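# Set console controls without lighting UNDER or OVER

## Task

Put the console in this state: MODE knob pulled out, CHECK switched off, PROGRAM turned to P3, and the lever moved to CYCLE. The UNDER or OVER light must never come on, not even for a moment. It lights whenever MODE is out, CHECK is on and the lever sits at CYCLE all at once while PROGRAM is set to anything other than P3.

## Robot and tools

Robot: two arms. left_arm has a left hand and its base is near (+0.031, +0.242, +0.036) m. right_arm has a right hand and its base is near (+0.023, -0.250, +0.020) m. The console is loose on the table, so brace it or push gently. Anything that drops off the table fails the scene, and so does a hard hit or press between the two arms.

Scene frame: the origin is level with the table top, midway between the nominal arm bases. +x points out over the table, +z points up, and left_arm is on the +y side. Image left and right do not match these names. Every reported pose uses this frame: end_effector_position in metres and end_effector_quat_wxyz.

Hand point: a point 0.05 m in front of the palm and 0.15 m out from the wrist face. Its +z runs along the straight fingers, which reach 0.06 to 0.07 m past it. Its +y points out of the palm. On the right hand +x points away from the thumb; on the left hand +x points toward the thumb. A bracket on the little-finger side of the wrist can strike things.

The row: every command row has 28 numbers, each in [-1, 1], and both arms are always included. Order: left dx, dy, dz, rx, ry, rz; left little, ring, middle, index, thumb_bend, thumb_turn; left force_limit, speed; then the same 14 for the right arm.
- dx..rz are offsets, not poses. They are measured from that arm's Hand target as it stood when the action began, along scene-frame axes. 1.0 equals 0.6 m or 180 degrees. rx, ry, rz form one rotation vector, turning about the Hand target position. Sending an offset again moves the arm further. Six zeros re-request the current Hand target.
- Finger numbers are absolute targets. +1 is open or straight and -1 is closed. For thumb_turn, -1 puts the thumb in front of the palm, opposite the fingers, and +1 puts it beside the palm.
- force_limit maps linearly from -1 (about 0 N) to +1 (10 N; 15 N for the two thumb motors). speed rises from nearly zero at -1 to full at +0.48 and above. For gentle closing use about -0.94 or lower.
- A hand never keeps its settings on its own. To leave it unchanged, resend the last eight numbers you sent for it. Before you have sent any, use its hand_measured values plus hand_force_limit and hand_speed.

Tools:
- execute_actions(actions, cameras): actions is a list of actions. Each action is a list of up to 15 rows, one per 1/30 s step, and lasts 0.5 s; if the rows run out, the last row is held. Every row in an action counts from that action's starting Hand target. Send an empty list to get images. cameras takes names from cam_head_left, cam_head_right, cam_high, cam_left_wrist, cam_right_wrist, or ["all"].
- move(target, speed, blend, blocking, cameras): drives straight-line paths. target is one 28-number row or a list of up to 15 rows, and every row counts from the same starting Hand targets. speed is in m/s, from 0.002 to 4.3, default 0.25; turning is capped at twice that value in rad/s. Give one speed, or one per target. blend is a corner radius in m; 0 means stop at each target. blocking=false returns after about 0.5 s while the motion continues. Paths do not avoid obstacles or the other arm. Keep paths away from an arm's own base. The result line "move:" reports done, off_target, moving, held or fault, and may add limits=paced (the pose was clipped) or limits=held (steps were withheld). A faster move means harder contacts and more lag.
- wait(seconds 0 to 10): holds the last commands.
- stop(): brakes a running move.
- zoom_image(camera, region [x0, y0, x1, y1] in pixels, at most 504 by 504): gives a closer view of the newest image from that camera.
- show_instructions(): shows the reference pages.
- finished_scene(scene): ends the current scene for good. Give its number.

Results: Hand target is the last commanded pose after clipping, and it is the base for the next offsets. The arm often rests 1 to 5 cm short of it, usually lower. That gap alone does not mean contact. If needed, send the missing distance as an offset. Commanded orientation is clipped to within 40 degrees of the current orientation at each step. hand_measured, hand_stopped_by (moving, target, force, stalled, fault) and hand_load_n are listed in motor order, and the load is positive when the finger is pushed open. Joint torques include the arm's own weight. A MOTOR HOT line means 85 °C. At 100 °C an OVER-TEMPERATURE FAULT drops that arm for 30 to 60 s or more, so avoid long stretched-out holds and pushing into unreachable poses.

Gripping: with the thumb in front of the palm, the hand holds objects about 0.035 to 0.065 m thick, or handles as thin as 0.025 m. To squeeze harder, raise force_limit and send a more-closed target. To release, send a target more open than hand_measured. When an arm is blocked it keeps pushing; to end the push, send the target back past the hand point.

Sequencing: never let MODE out, CHECK on and the lever at CYCLE coexist while PROGRAM is not at the setting the task requires. A safe order is to switch CHECK off first, or to set PROGRAM to its required setting first. Only after that set MODE and move the lever. Check the camera images after every change.

Each tool is called after "Request:" by a JSON object that holds its "api" and its "payload", one argument or row to a line.

Reference images:

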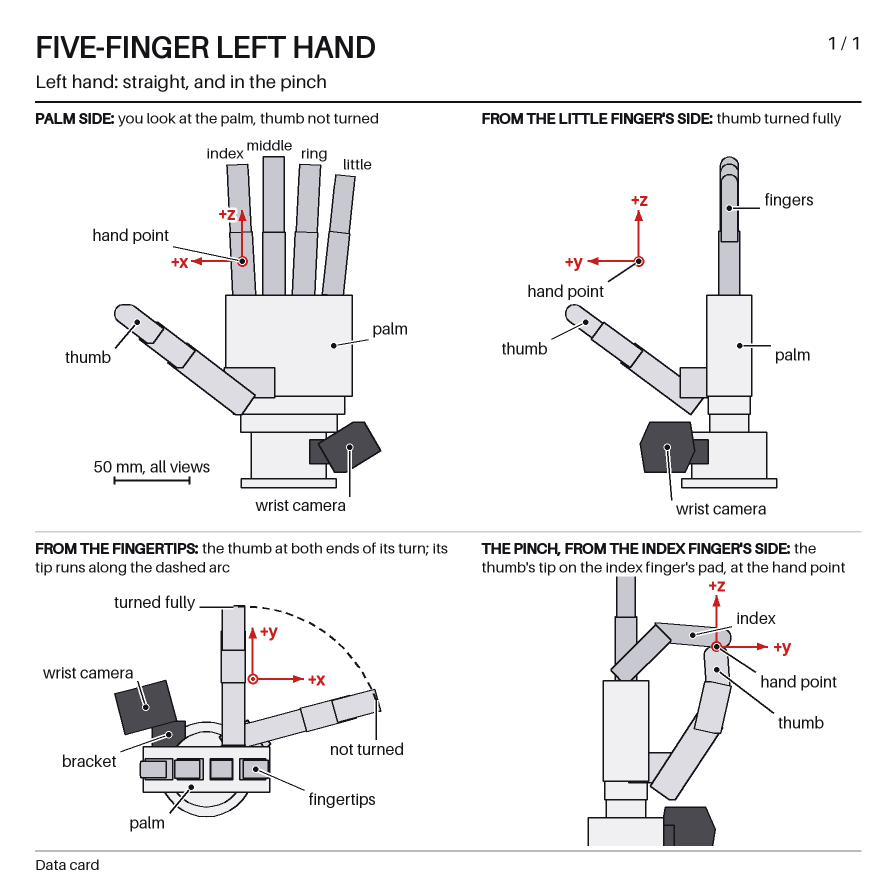

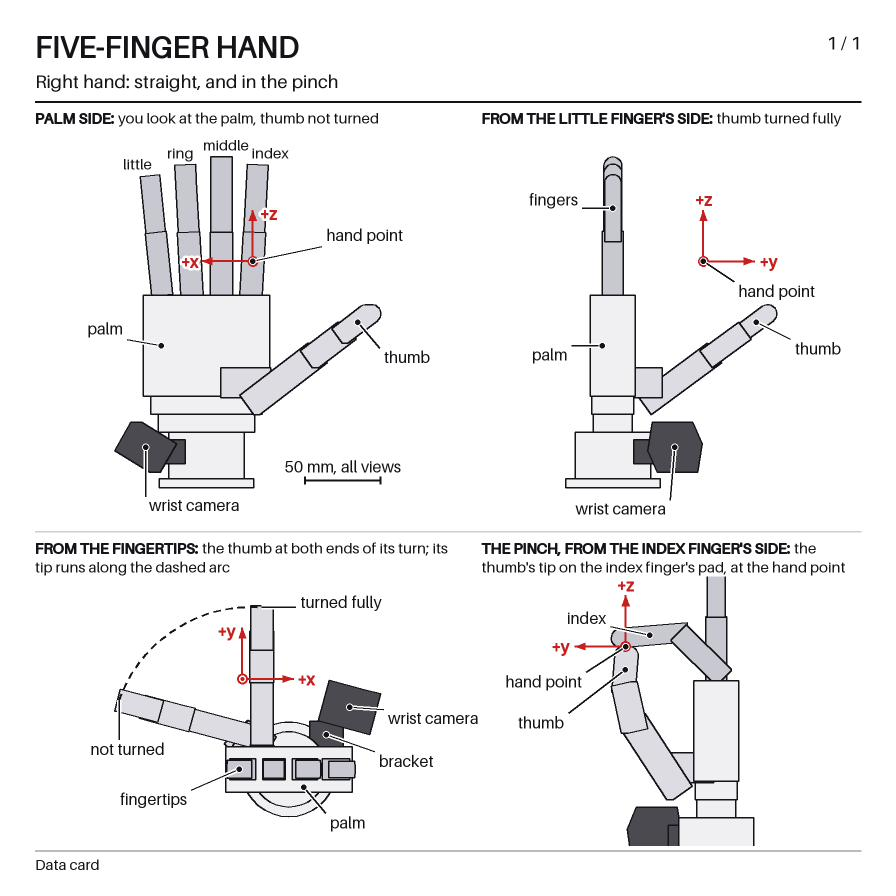

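## Session

Request:
{"api": "execute_actions", "payload": {
  "actions": []
}}

Scene clock: 0.00 s.
left_arm: end_effector_position=(+0.2709, +0.0316, +0.1392) hand_measured=(+1.000, +1.000, +1.000, +1.000, +1.000, +1.000) hand_load_n=(+0.0, +0.0, +0.0, +0.0, +0.0, +0.0) hand_stopped_by=(target, target, target, target, target, target) hand_force_limit=0.00 hand_speed=-0.80 end_effector_quat_wxyz=(+0.321, +0.534, +0.766, +0.159) | right_arm: end_effector_position=(+0.2228, -0.5647, +0.1529) hand_measured=(+1.000, +1.000, +1.000, +1.000, +1.000, +1.000) hand_load_n=(+0.0, +0.0, +0.0, +0.0, +0.0, +0.0) hand_stopped_by=(target, target, target, target, target, target) hand_force_limit=0.00 hand_speed=-0.80 end_effector_quat_wxyz=(+0.290, +0.535, +0.676, -0.416)
Joint positions: left_arm=[-1.3 1.084 0.516 -0.631 -0.646 1.645] | right_arm=[-0.801 0.801 0.297 -0.213 0.741 1.81]
Joint velocities: within noise
Joint torques (N m): no reading
Heat: left arm: hottest wrist yaw 36 °C; right arm: hottest wrist yaw 34 °C.
Hand target: left_arm +0.2737, +0.0227, +0.1482; +0.331, +0.529, +0.767, +0.152 | right_arm +0.2287, -0.5701, +0.1673; +0.302, +0.536, +0.669, -0.417

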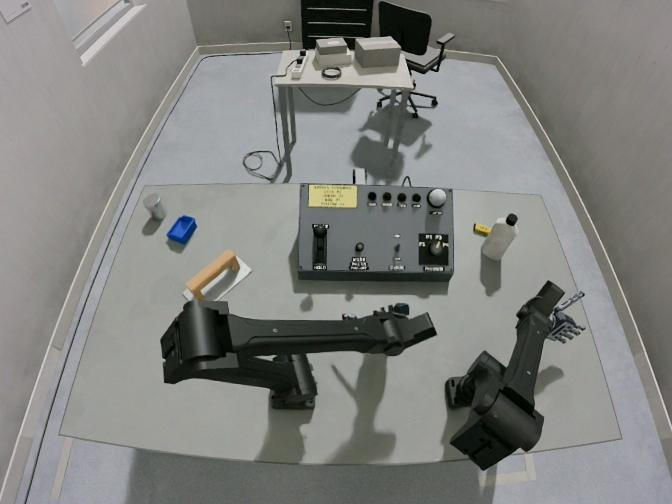

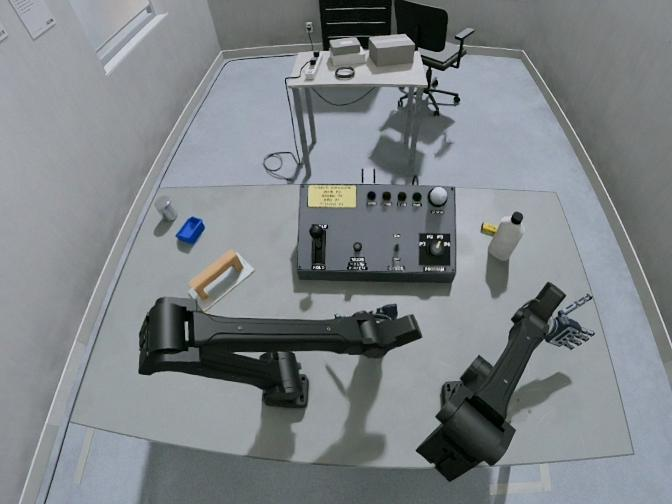

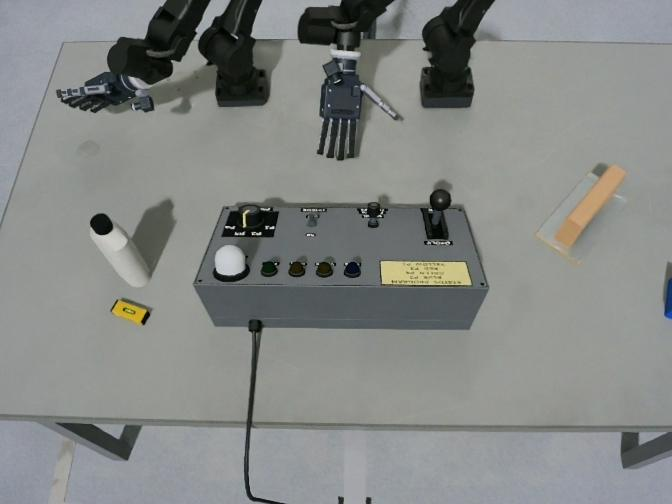

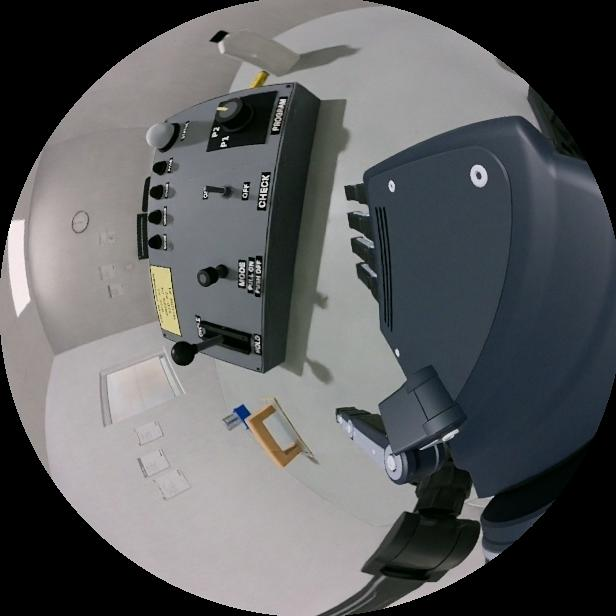

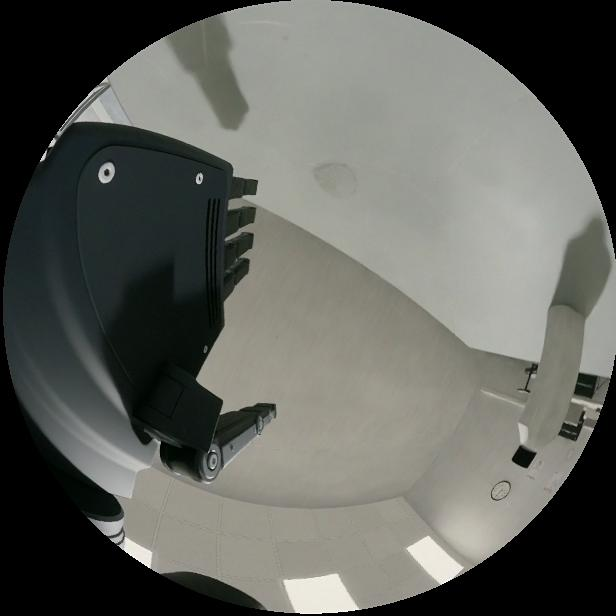

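Request:
{"api": "zoom_image", "payload": {
  "camera": "cam_head_left",
  "region": [290, 170, 470, 300]
}}

Request:
{"api": "zoom_image", "payload": {
  "camera": "cam_high",
  "region": [180, 170, 500, 340]
}}

Request:
{"api": "zoom_image", "payload": {
  "camera": "cam_left_wrist",
  "region": [130, 60, 330, 400]
}}

Request:
{"api": "zoom_image", "payload": {
  "camera": "cam_head_right",
  "region": [290, 170, 470, 300]
}}

Scaled by 2.800.

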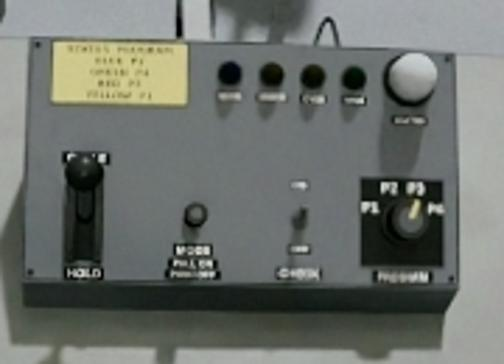

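Scaled by 1.575.

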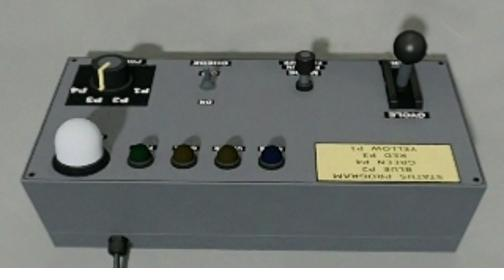

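Scaled by 1.482 from the camera's 616x616 image, which has a finer 880x880 frame.

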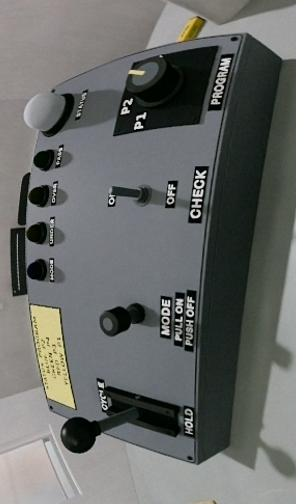

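Scaled by 2.800.

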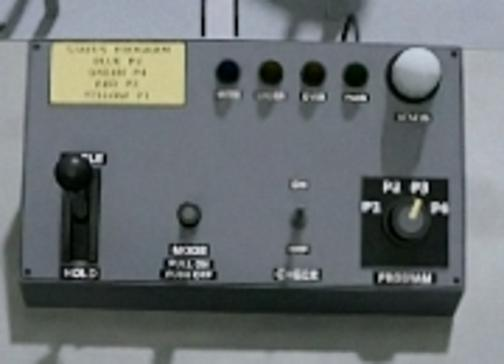

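Request:
{"api": "zoom_image", "payload": {
  "camera": "cam_high",
  "region": [280, 190, 340, 240]
}}

Request:
{"api": "zoom_image", "payload": {
  "camera": "cam_high",
  "region": [350, 180, 470, 260]
}}

Request:
{"api": "zoom_image", "payload": {
  "camera": "cam_high",
  "region": [215, 190, 285, 250]
}}

Request:
{"api": "zoom_image", "payload": {
  "camera": "cam_left_wrist",
  "region": [180, 80, 300, 220]
}}

Request:
{"api": "zoom_image", "payload": {
  "camera": "cam_left_wrist",
  "region": [150, 240, 290, 380]
}}

Request:
{"api": "zoom_image", "payload": {
  "camera": "cam_head_left",
  "region": [300, 210, 380, 280]
}}

Request:
{"api": "zoom_image", "payload": {
  "camera": "cam_head_left",
  "region": [370, 220, 460, 280]
}}

Scaled by 8.400.

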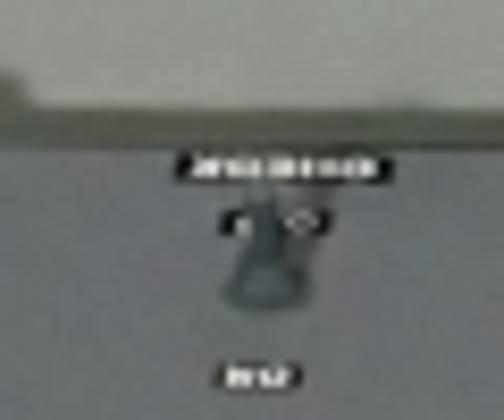

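Scaled by 4.200.

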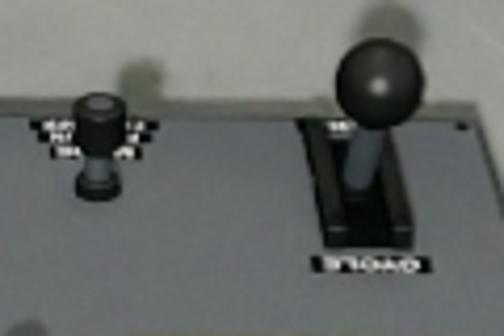

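Scaled by 7.200.

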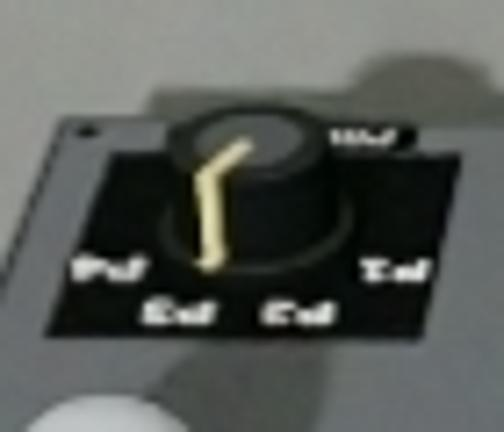

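Scaled by 3.600 from the camera's 616x616 image, which has a finer 880x880 frame.

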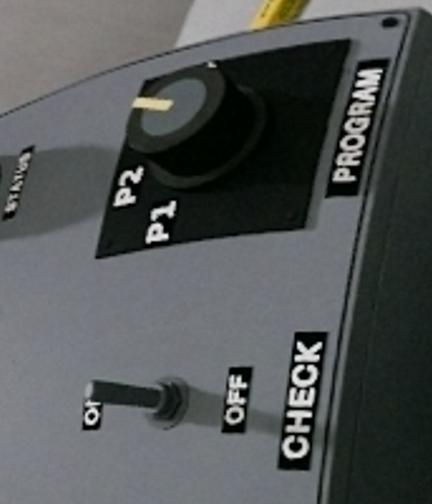

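Scaled by 3.600 from the camera's 616x616 image, which has a finer 880x880 frame.

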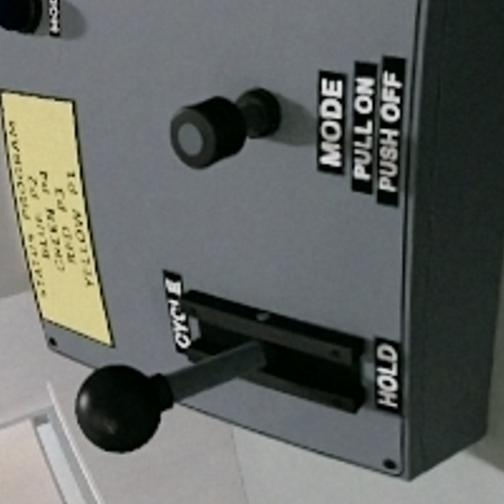

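Scaled by 6.300.

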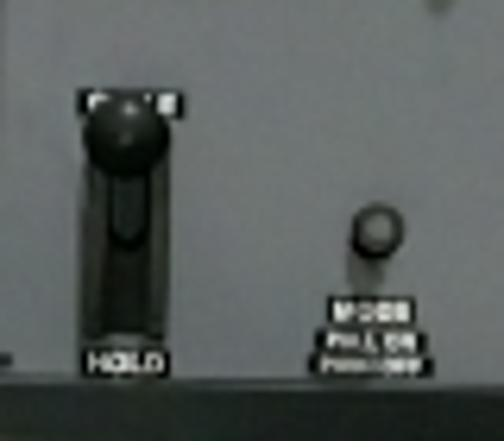

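Scaled by 5.600.

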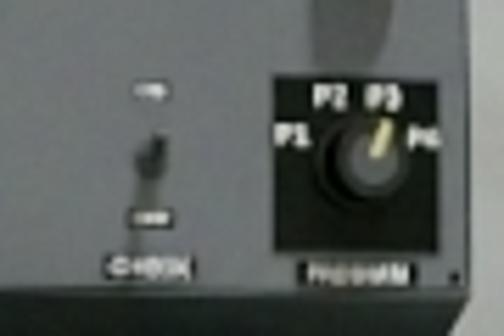

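Request:
{"api": "move", "payload": {
  "target": [0.144, 0.012, 0.303, -0.788, -0.026, 0.360, 1,1,1,1,1,1,0,-0.8, 0,0,0,0,0,0,1,1,1,1,1,1,0,-0.8],
  "speed": 0.4,
  "cameras": ["all"]
}}

Scene clock: 129.87 s.
left_arm: end_effector_position=(+0.3529, +0.0308, +0.3130) hand_measured=(+1.000, +1.000, +1.000, +1.000, +1.000, +1.000) hand_load_n=(+0.0, +0.0, +0.0, +0.0, +0.0, +0.0) hand_stopped_by=(target, target, target, target, target, target) hand_force_limit=0.00 hand_speed=-0.80 end_effector_quat_wxyz=(+0.500, -0.491, +0.515, -0.493) | right_arm: end_effector_position=(+0.2228, -0.5647, +0.1529) hand_measured=(+1.000, +1.000, +1.000, +1.000, +1.000, +1.000) hand_load_n=(+0.0, +0.0, +0.0, +0.0, -0.5, +0.0) hand_stopped_by=(target, target, target, target, target, target) hand_force_limit=0.00 hand_speed=-0.80 end_effector_quat_wxyz=(+0.290, +0.535, +0.676, -0.416)
Joint positions: left_arm=[-0.976 0.691 0.476 0.192 -0.929 0.013] | right_arm=[-0.801 0.801 0.297 -0.213 0.741 1.81]
Joint torques (N m): left_arm=[0.85 0.09 12.46 1.28 -0.02 -0.03] | right_arm=[0.79 -1.03 10.91 1.8 0.4 -0.03]
Heat: left arm: hottest elbow 41 °C; right arm: hottest elbow 40 °C.
Hand target: left_arm +0.3601, +0.0298, +0.3301; +0.500, -0.500, +0.499, -0.501 | right_arm +0.2287, -0.5701, +0.1673; +0.302, +0.536, +0.669, -0.417
Off the commanded pose: left_arm 0.018 m, 2 deg | right_arm 0.016 m, 2 deg.
move: off_target (left_arm, right_arm)

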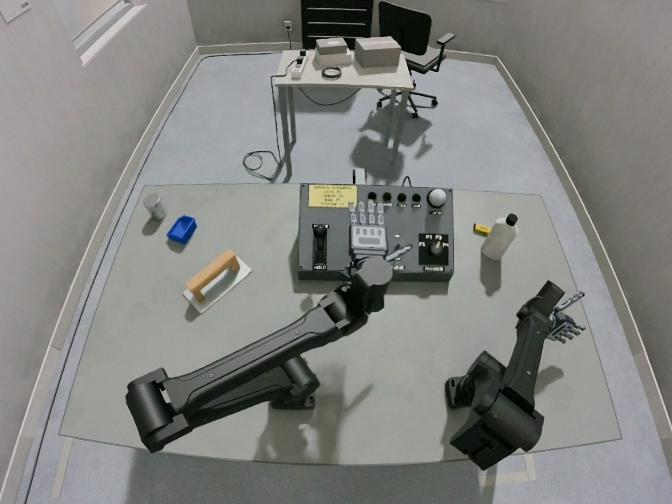

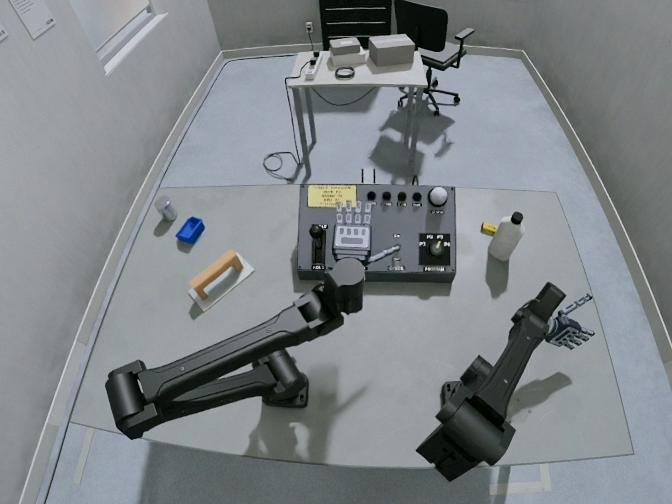

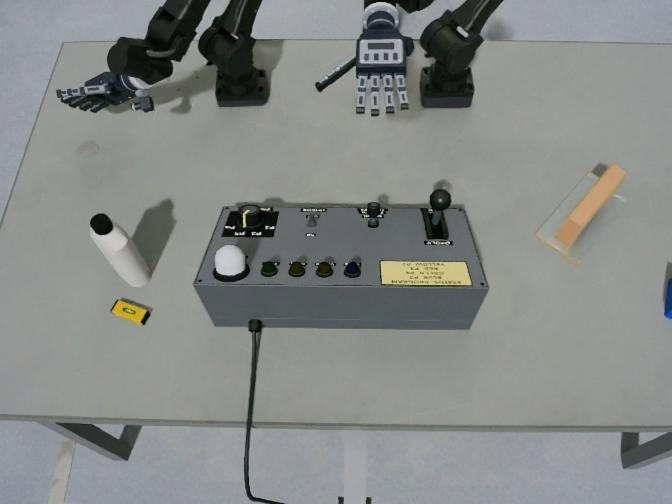

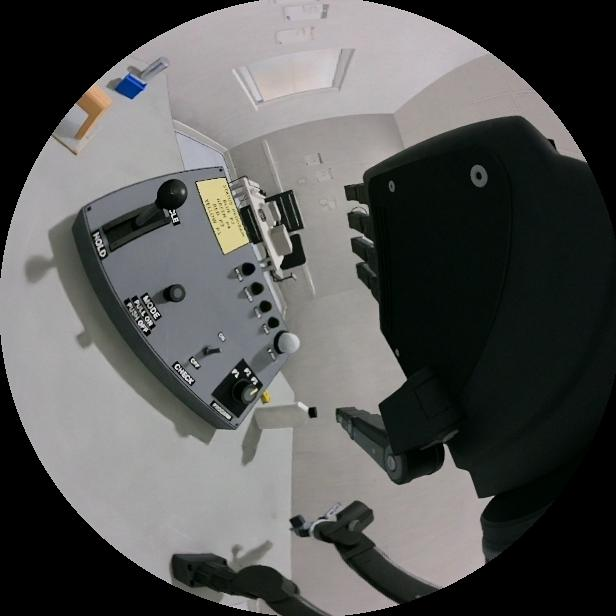

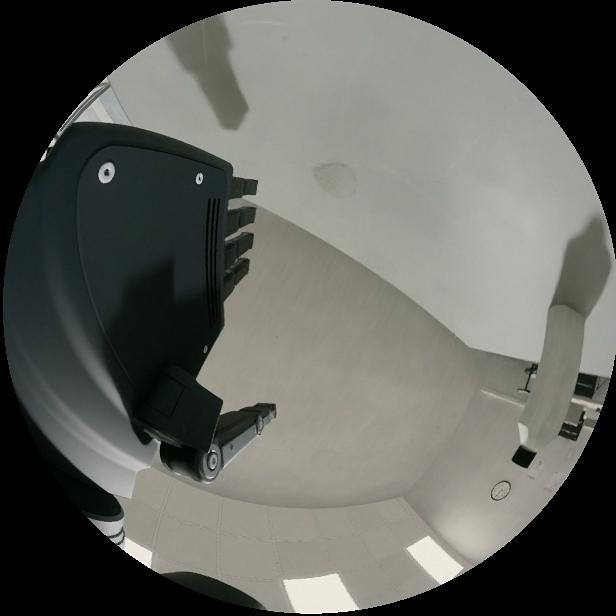

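Request:
{"api": "zoom_image", "payload": {
  "camera": "cam_left_wrist",
  "region": [120, 240, 300, 440]
}}

Request:
{"api": "zoom_image", "payload": {
  "camera": "cam_left_wrist",
  "region": [70, 160, 250, 340]
}}

Scaled by 2.520 from the camera's 616x616 image, which has a finer 880x880 frame.

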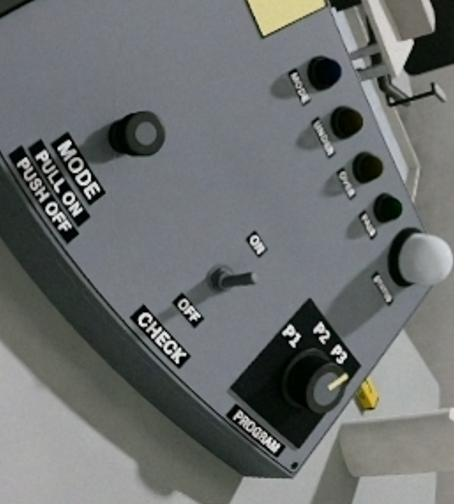

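Scaled by 2.800 from the camera's 616x616 image, which has a finer 880x880 frame.

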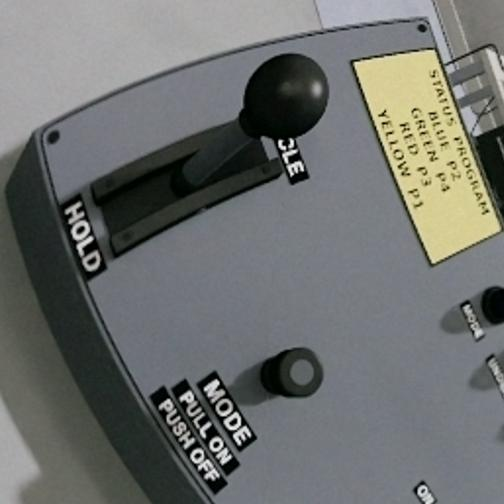

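Request:
{"api": "move", "payload": {
  "target": [0.1667, -0.1663, -0.2, 0, 0, 0, 1,1,1,0,1,1,0,-0.5, 0,0,0,0,0,0,1,1,1,1,1,1,0,-0.8],
  "speed": 0.25,
  "cameras": ["all"]
}}

Scene clock: 251.03 s.
left_arm: end_effector_position=(+0.4430, -0.0637, +0.1904) hand_measured=(+1.000, +1.000, +1.000, +0.000, +1.000, +1.000) hand_load_n=(+0.0, +0.0, +0.0, +0.0, +0.0, -0.5) hand_stopped_by=(target, target, target, target, target, target) hand_force_limit=0.00 hand_speed=-0.50 end_effector_quat_wxyz=(+0.495, -0.497, +0.519, -0.489) | right_arm: end_effector_position=(+0.2228, -0.5647, +0.1529) hand_measured=(+1.000, +1.000, +1.000, +1.000, +1.000, +1.000) hand_load_n=(+0.0, +0.0, +0.0, +0.0, +0.0, +0.0) hand_stopped_by=(target, target, target, target, target, target) hand_force_limit=0.00 hand_speed=-0.80 end_effector_quat_wxyz=(+0.290, +0.535, +0.676, -0.416)
Joint positions: left_arm=[-0.923 1.408 0.549 0.808 -0.876 -0.012] | right_arm=[-0.801 0.801 0.297 -0.213 0.741 1.81]
Joint torques (N m): left_arm=[1.49 -4.6 10.78 2.15 0.18 0.16] | right_arm=[0.62 -0.85 10.89 1.85 0.4 -0.01]
Heat: left arm: hottest elbow 52 °C; right arm: hottest elbow 41 °C.
Hand target: left_arm +0.4601, -0.0698, +0.2098; +0.500, -0.500, +0.500, -0.500 | right_arm +0.2287, -0.5701, +0.1673; +0.302, +0.536, +0.669, -0.417
Off the commanded pose: left_arm 0.027 m, 3 deg | right_arm 0.016 m, 2 deg.
move: off_target (left_arm, right_arm)

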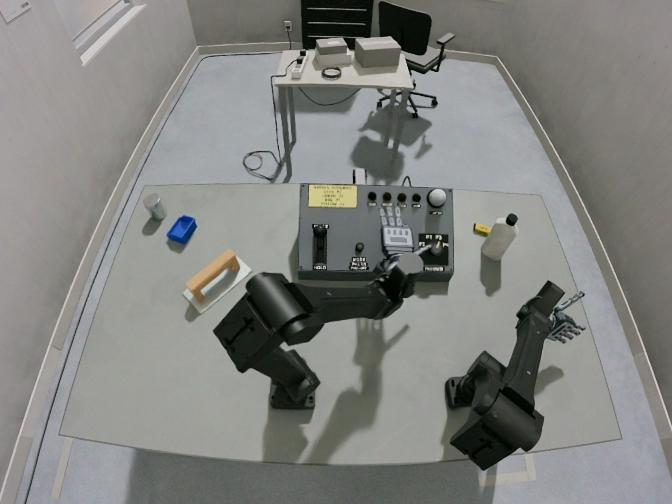

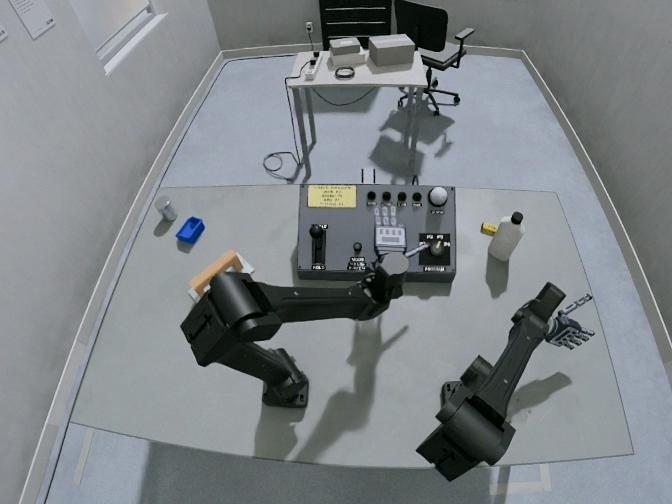

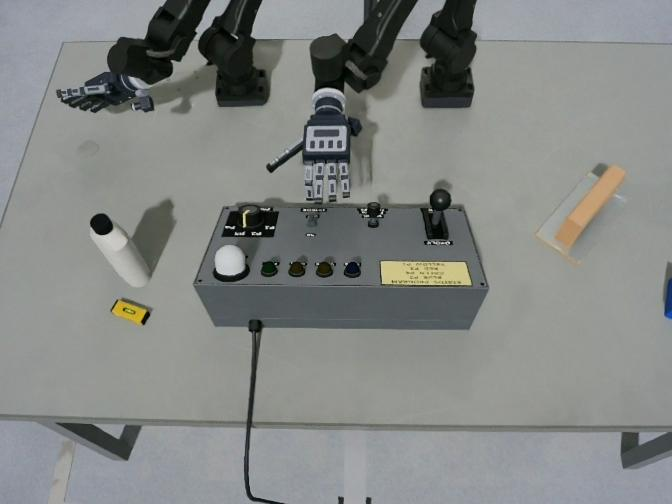

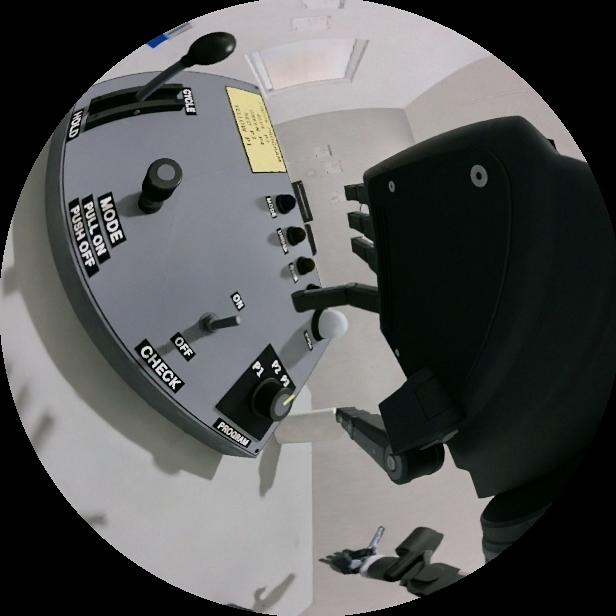

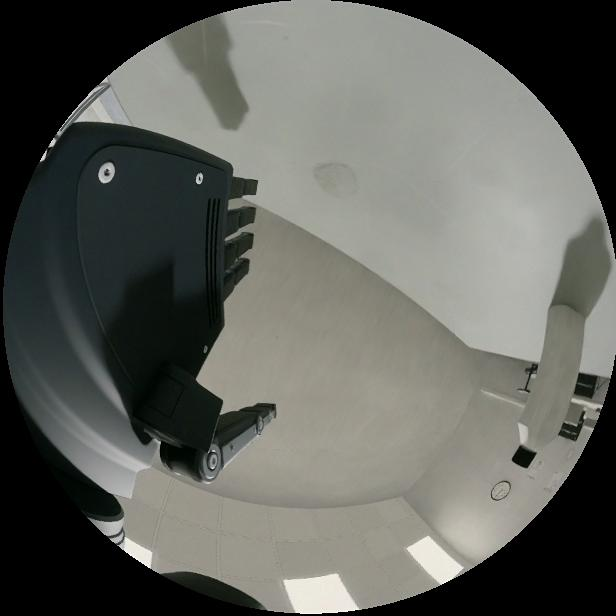

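Request:
{"api": "zoom_image", "payload": {
  "camera": "cam_high",
  "region": [260, 150, 400, 250]
}}

Request:
{"api": "zoom_image", "payload": {
  "camera": "cam_left_wrist",
  "region": [180, 240, 400, 440]
}}

Request:
{"api": "zoom_image", "payload": {
  "camera": "cam_head_right",
  "region": [330, 190, 460, 290]
}}

Scaled by 3.600.

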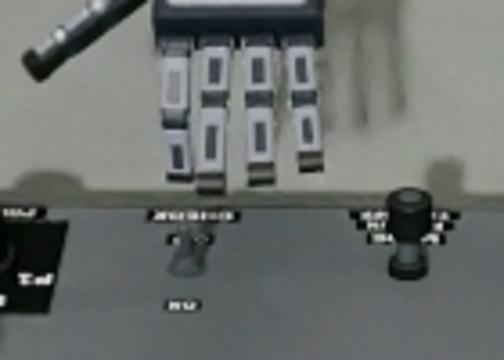

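Scaled by 2.291 from the camera's 616x616 image, which has a finer 880x880 frame.

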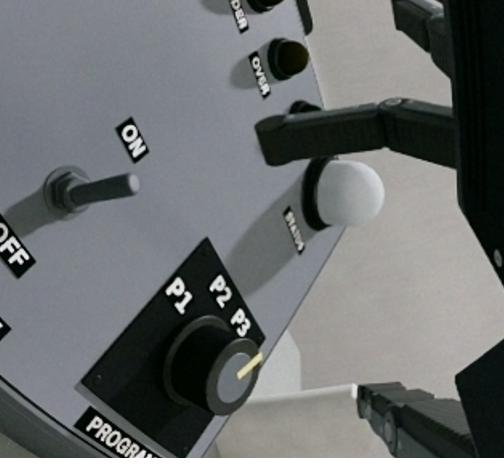

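Scaled by 3.877.

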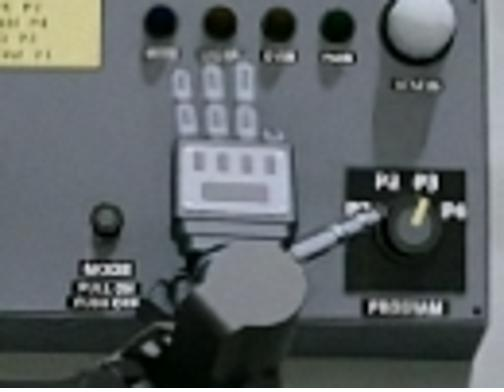

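Request:
{"api": "move", "payload": {
  "target": [0.03, 0, -0.0667, 0, 0, 0, 1,1,1,0,1,1,0,-0.5, 0,0,0,0,0,0,1,1,1,1,1,1,0,-0.8],
  "speed": 0.15,
  "cameras": ["cam_high", "cam_left_wrist", "cam_head_right"]
}}

Request:
{"api": "zoom_image", "payload": {
  "camera": "cam_high",
  "region": [260, 150, 400, 250]
}}

Request:
{"api": "zoom_image", "payload": {
  "camera": "cam_left_wrist",
  "region": [180, 220, 380, 420]
}}

Scene clock: 297.10 s.
left_arm: end_effector_position=(+0.4618, -0.0646, +0.1536) hand_measured=(+1.000, +1.000, +1.000, +0.000, +1.000, +1.000) hand_load_n=(+0.5, +0.0, +0.0, +0.0, +0.0, +0.0) hand_stopped_by=(target, target, target, target, target, target) hand_force_limit=0.00 hand_speed=-0.50 end_effector_quat_wxyz=(+0.495, -0.498, +0.517, -0.489) | right_arm: end_effector_position=(+0.2228, -0.5647, +0.1529) hand_measured=(+1.000, +1.000, +1.000, +1.000, +1.000, +1.000) hand_load_n=(+0.0, +0.0, +0.0, +0.0, -0.5, +0.0) hand_stopped_by=(target, target, target, target, target, target) hand_force_limit=0.00 hand_speed=-0.80 end_effector_quat_wxyz=(+0.290, +0.535, +0.676, -0.416)
Joint positions: left_arm=[-0.885 1.555 0.554 0.953 -0.839 -0.011] | right_arm=[-0.801 0.801 0.297 -0.213 0.741 1.81]
Joint torques (N m): left_arm=[1.73 -6.36 9.29 2.36 0.16 0.14] | right_arm=[0.73 -1.32 10.85 1.98 0.41 -0.01]
Heat: left arm: hottest elbow 50 °C; right arm: hottest elbow 42 °C.
Hand target: left_arm +0.4781, -0.0697, +0.1698; +0.500, -0.500, +0.500, -0.500 | right_arm +0.2287, -0.5701, +0.1673; +0.302, +0.536, +0.669, -0.417
Off the commanded pose: left_arm 0.024 m, 2 deg | right_arm 0.016 m, 2 deg.
move: off_target (left_arm, right_arm)
Images, in order (width x height): cam_head_right 672x504, cam_high 672x504, cam_left_wrist 616x616.

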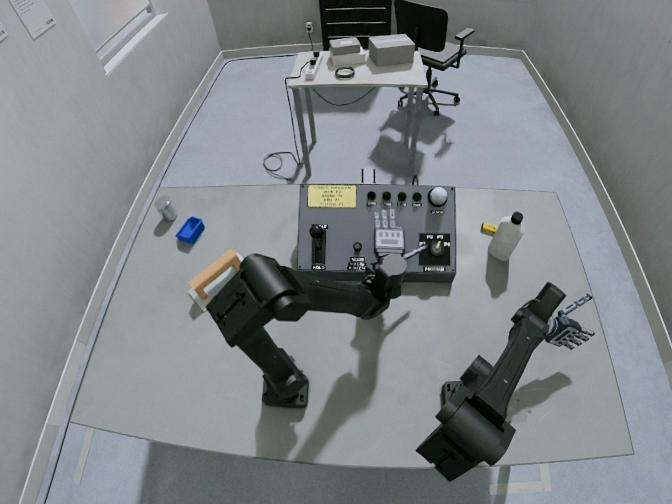

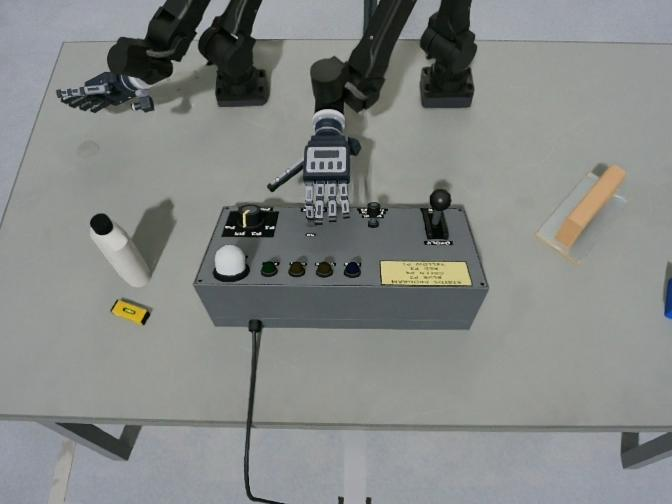

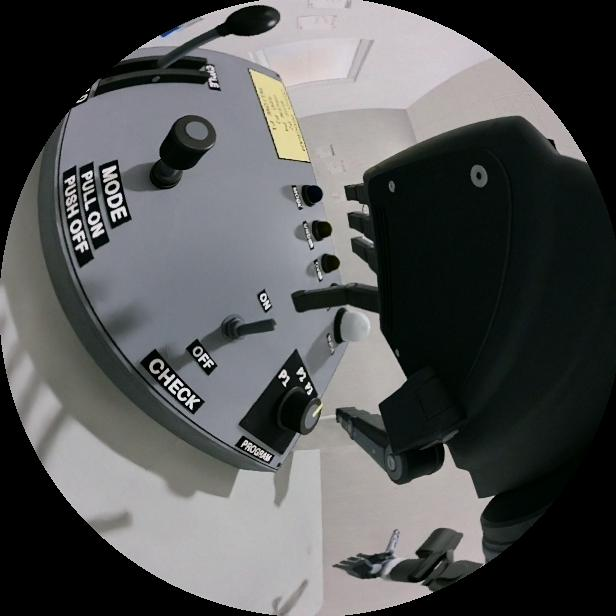

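Scaled by 3.600.

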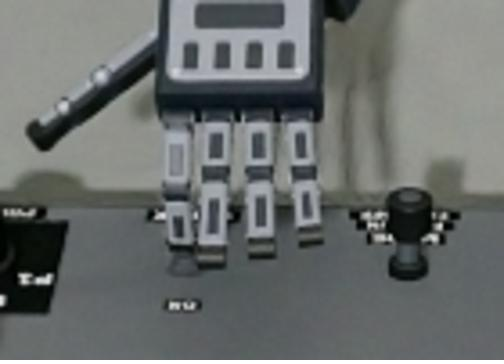

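Scaled by 2.520 from the camera's 616x616 image, which has a finer 880x880 frame.

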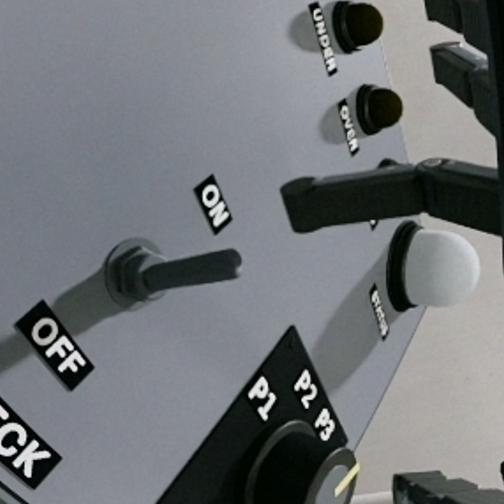

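Request:
{"api": "move", "payload": {
  "target": [-0.008, 0, -0.042, 0, 0, 0, 1,1,1,0,1,1,0,-0.5, 0,0,0,0,0,0,1,1,1,1,1,1,0,-0.8],
  "speed": 0.1,
  "cameras": ["cam_high", "cam_left_wrist"]
}}

Request:
{"api": "zoom_image", "payload": {
  "camera": "cam_high",
  "region": [260, 150, 400, 250]
}}

Request:
{"api": "zoom_image", "payload": {
  "camera": "cam_left_wrist",
  "region": [180, 220, 380, 420]
}}

Scene clock: 345.50 s.
left_arm: end_effector_position=(+0.4652, -0.0673, +0.1376) hand_measured=(+1.000, +1.000, +1.000, +0.000, +1.000, +1.000) hand_load_n=(+0.0, +0.0, +0.0, +0.0, +0.0, +0.0) hand_stopped_by=(target, target, target, target, target, target) hand_force_limit=0.00 hand_speed=-0.50 end_effector_quat_wxyz=(+0.496, -0.500, +0.509, -0.495) | right_arm: end_effector_position=(+0.2228, -0.5647, +0.1529) hand_measured=(+1.000, +1.000, +1.000, +1.000, +1.000, +1.000) hand_load_n=(+0.0, +0.0, +0.0, +0.0, +0.0, -0.5) hand_stopped_by=(target, target, target, target, target, target) hand_force_limit=0.00 hand_speed=-0.80 end_effector_quat_wxyz=(+0.290, +0.535, +0.676, -0.416)
Joint positions: left_arm=[-0.885 1.63 0.554 1.049 -0.845 -0.011] | right_arm=[-0.801 0.801 0.297 -0.213 0.741 1.81]
Joint torques (N m): left_arm=[0.73 -6.77 7.09 2.17 0 0.14] | right_arm=[0.67 -0.85 10.92 1.84 0.39 -0.02]
Heat: left arm: hottest elbow 46 °C; right arm: hottest elbow 42 °C.
Hand target: left_arm +0.4733, -0.0697, +0.1446; +0.500, -0.500, +0.499, -0.500 | right_arm +0.2287, -0.5701, +0.1673; +0.302, +0.536, +0.669, -0.417
Off the commanded pose: left_arm 0.011 m, 1 deg | right_arm 0.016 m, 2 deg.
move: off_target (left_arm, right_arm)
Images, in order (width x height): cam_high 672x504, cam_left_wrist 616x616.

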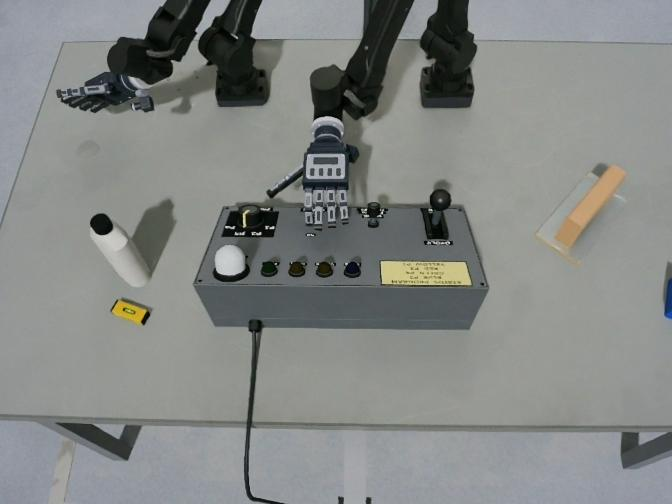

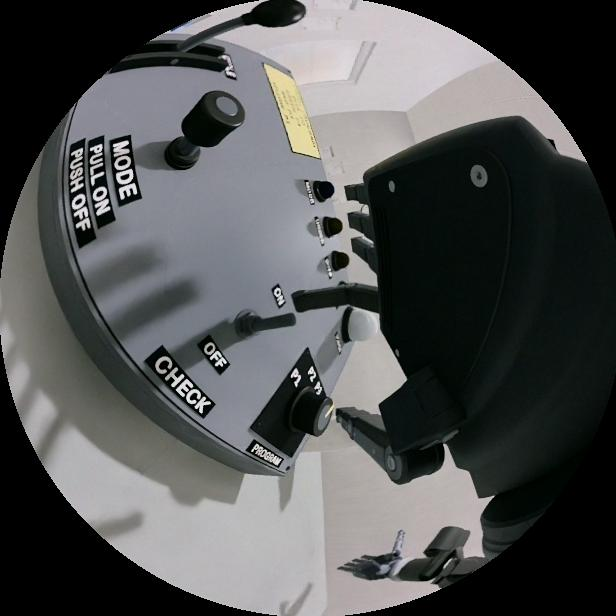

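Scaled by 3.600.

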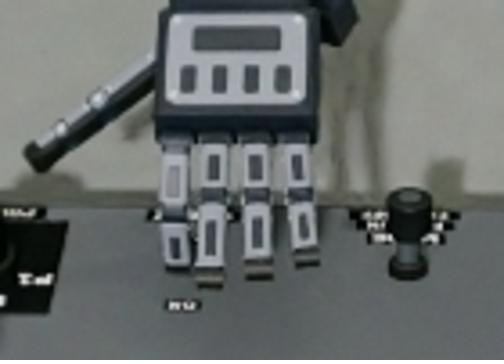

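Scaled by 2.520 from the camera's 616x616 image, which has a finer 880x880 frame.

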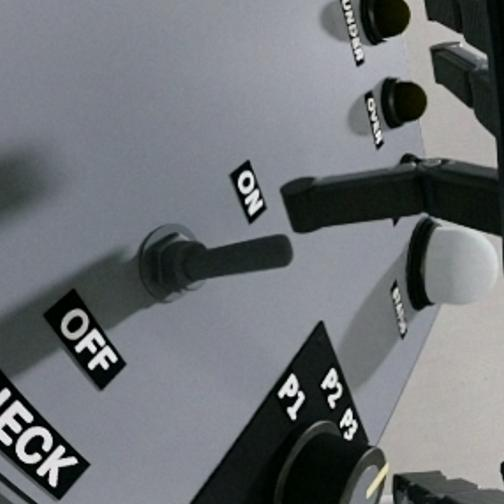

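Request:
{"api": "move", "payload": {
  "target": [-0.0155, 0, -0.0327, 0, 0, 0, 1,1,1,0,1,1,0,-0.5, 0,0,0,0,0,0,1,1,1,1,1,1,0,-0.8],
  "speed": 0.08,
  "cameras": ["cam_high", "cam_left_wrist"]
}}

Request:
{"api": "zoom_image", "payload": {
  "camera": "cam_high",
  "region": [260, 150, 400, 250]
}}

Request:
{"api": "zoom_image", "payload": {
  "camera": "cam_left_wrist",
  "region": [180, 220, 380, 420]
}}

Scene clock: 357.50 s.
left_arm: end_effector_position=(+0.4679, -0.0661, +0.1273) hand_measured=(+1.000, +1.000, +1.000, +0.000, +1.000, +1.000) hand_load_n=(+0.0, +0.0, +0.0, +0.0, +0.0, +0.0) hand_stopped_by=(target, target, target, target, target, target) hand_force_limit=0.00 hand_speed=-0.50 end_effector_quat_wxyz=(+0.500, -0.505, +0.496, -0.499) | right_arm: end_effector_position=(+0.2228, -0.5647, +0.1529) hand_measured=(+1.000, +1.000, +1.000, +1.000, +1.000, +1.000) hand_load_n=(+0.0, +0.0, +0.0, +0.0, +0.0, +0.0) hand_stopped_by=(target, target, target, target, target, target) hand_force_limit=0.00 hand_speed=-0.80 end_effector_quat_wxyz=(+0.290, +0.535, +0.676, -0.416)
Joint positions: left_arm=[-0.885 1.687 0.554 1.128 -0.863 -0.011] | right_arm=[-0.801 0.801 0.297 -0.213 0.741 1.81]
Joint torques (N m): left_arm=[-0.67 -6.89 4.74 2.29 0.04 0.19] | right_arm=[0.73 -1.03 10.95 1.85 0.39 0.01]
Heat: left arm: hottest elbow 44 °C; right arm: hottest elbow 42 °C.
Hand target: left_arm +0.4640, -0.0697, +0.1250; +0.500, -0.500, +0.500, -0.500 | right_arm +0.2287, -0.5701, +0.1673; +0.302, +0.536, +0.669, -0.417
Off the commanded pose: left_arm 0.006 m, 1 deg | right_arm 0.016 m, 2 deg.
move: off_target (right_arm)
Images, in order (width x height): cam_high 672x504, cam_left_wrist 616x616.

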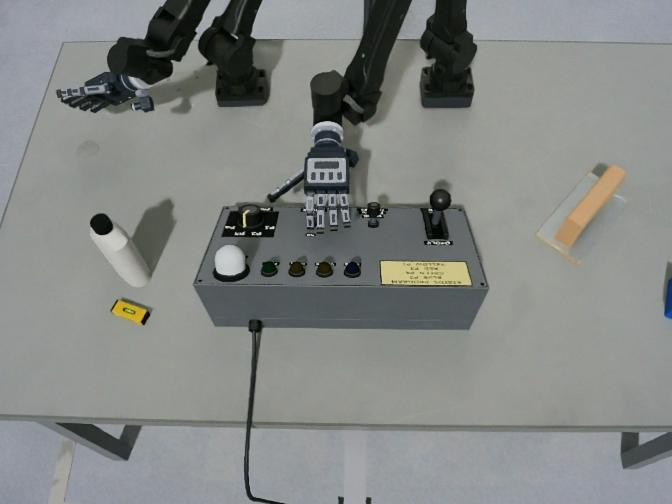

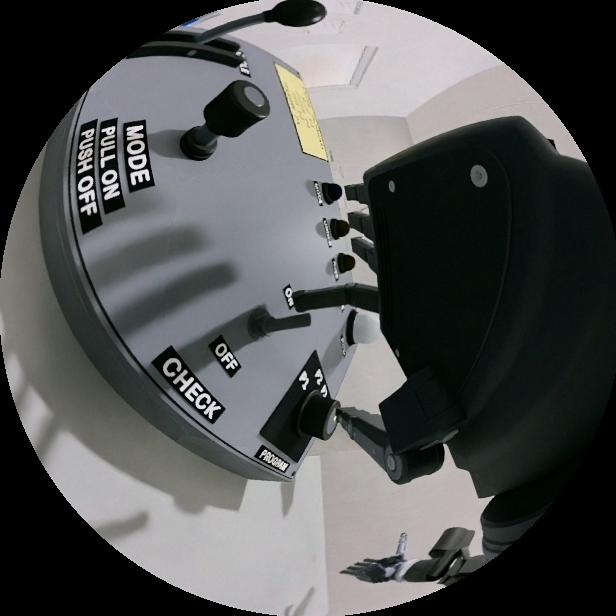

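Scaled by 3.600.

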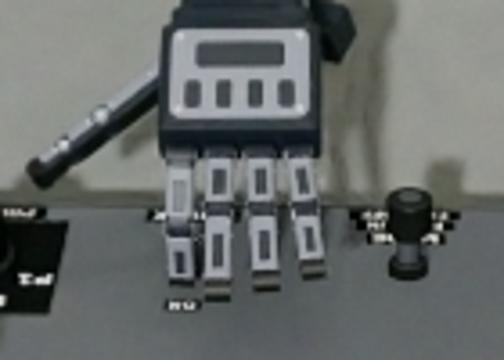

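Scaled by 2.520 from the camera's 616x616 image, which has a finer 880x880 frame.

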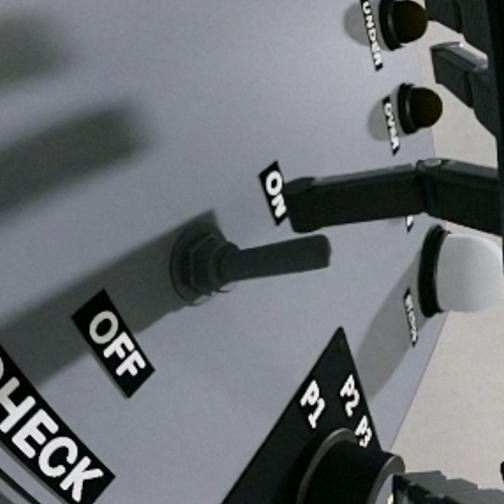

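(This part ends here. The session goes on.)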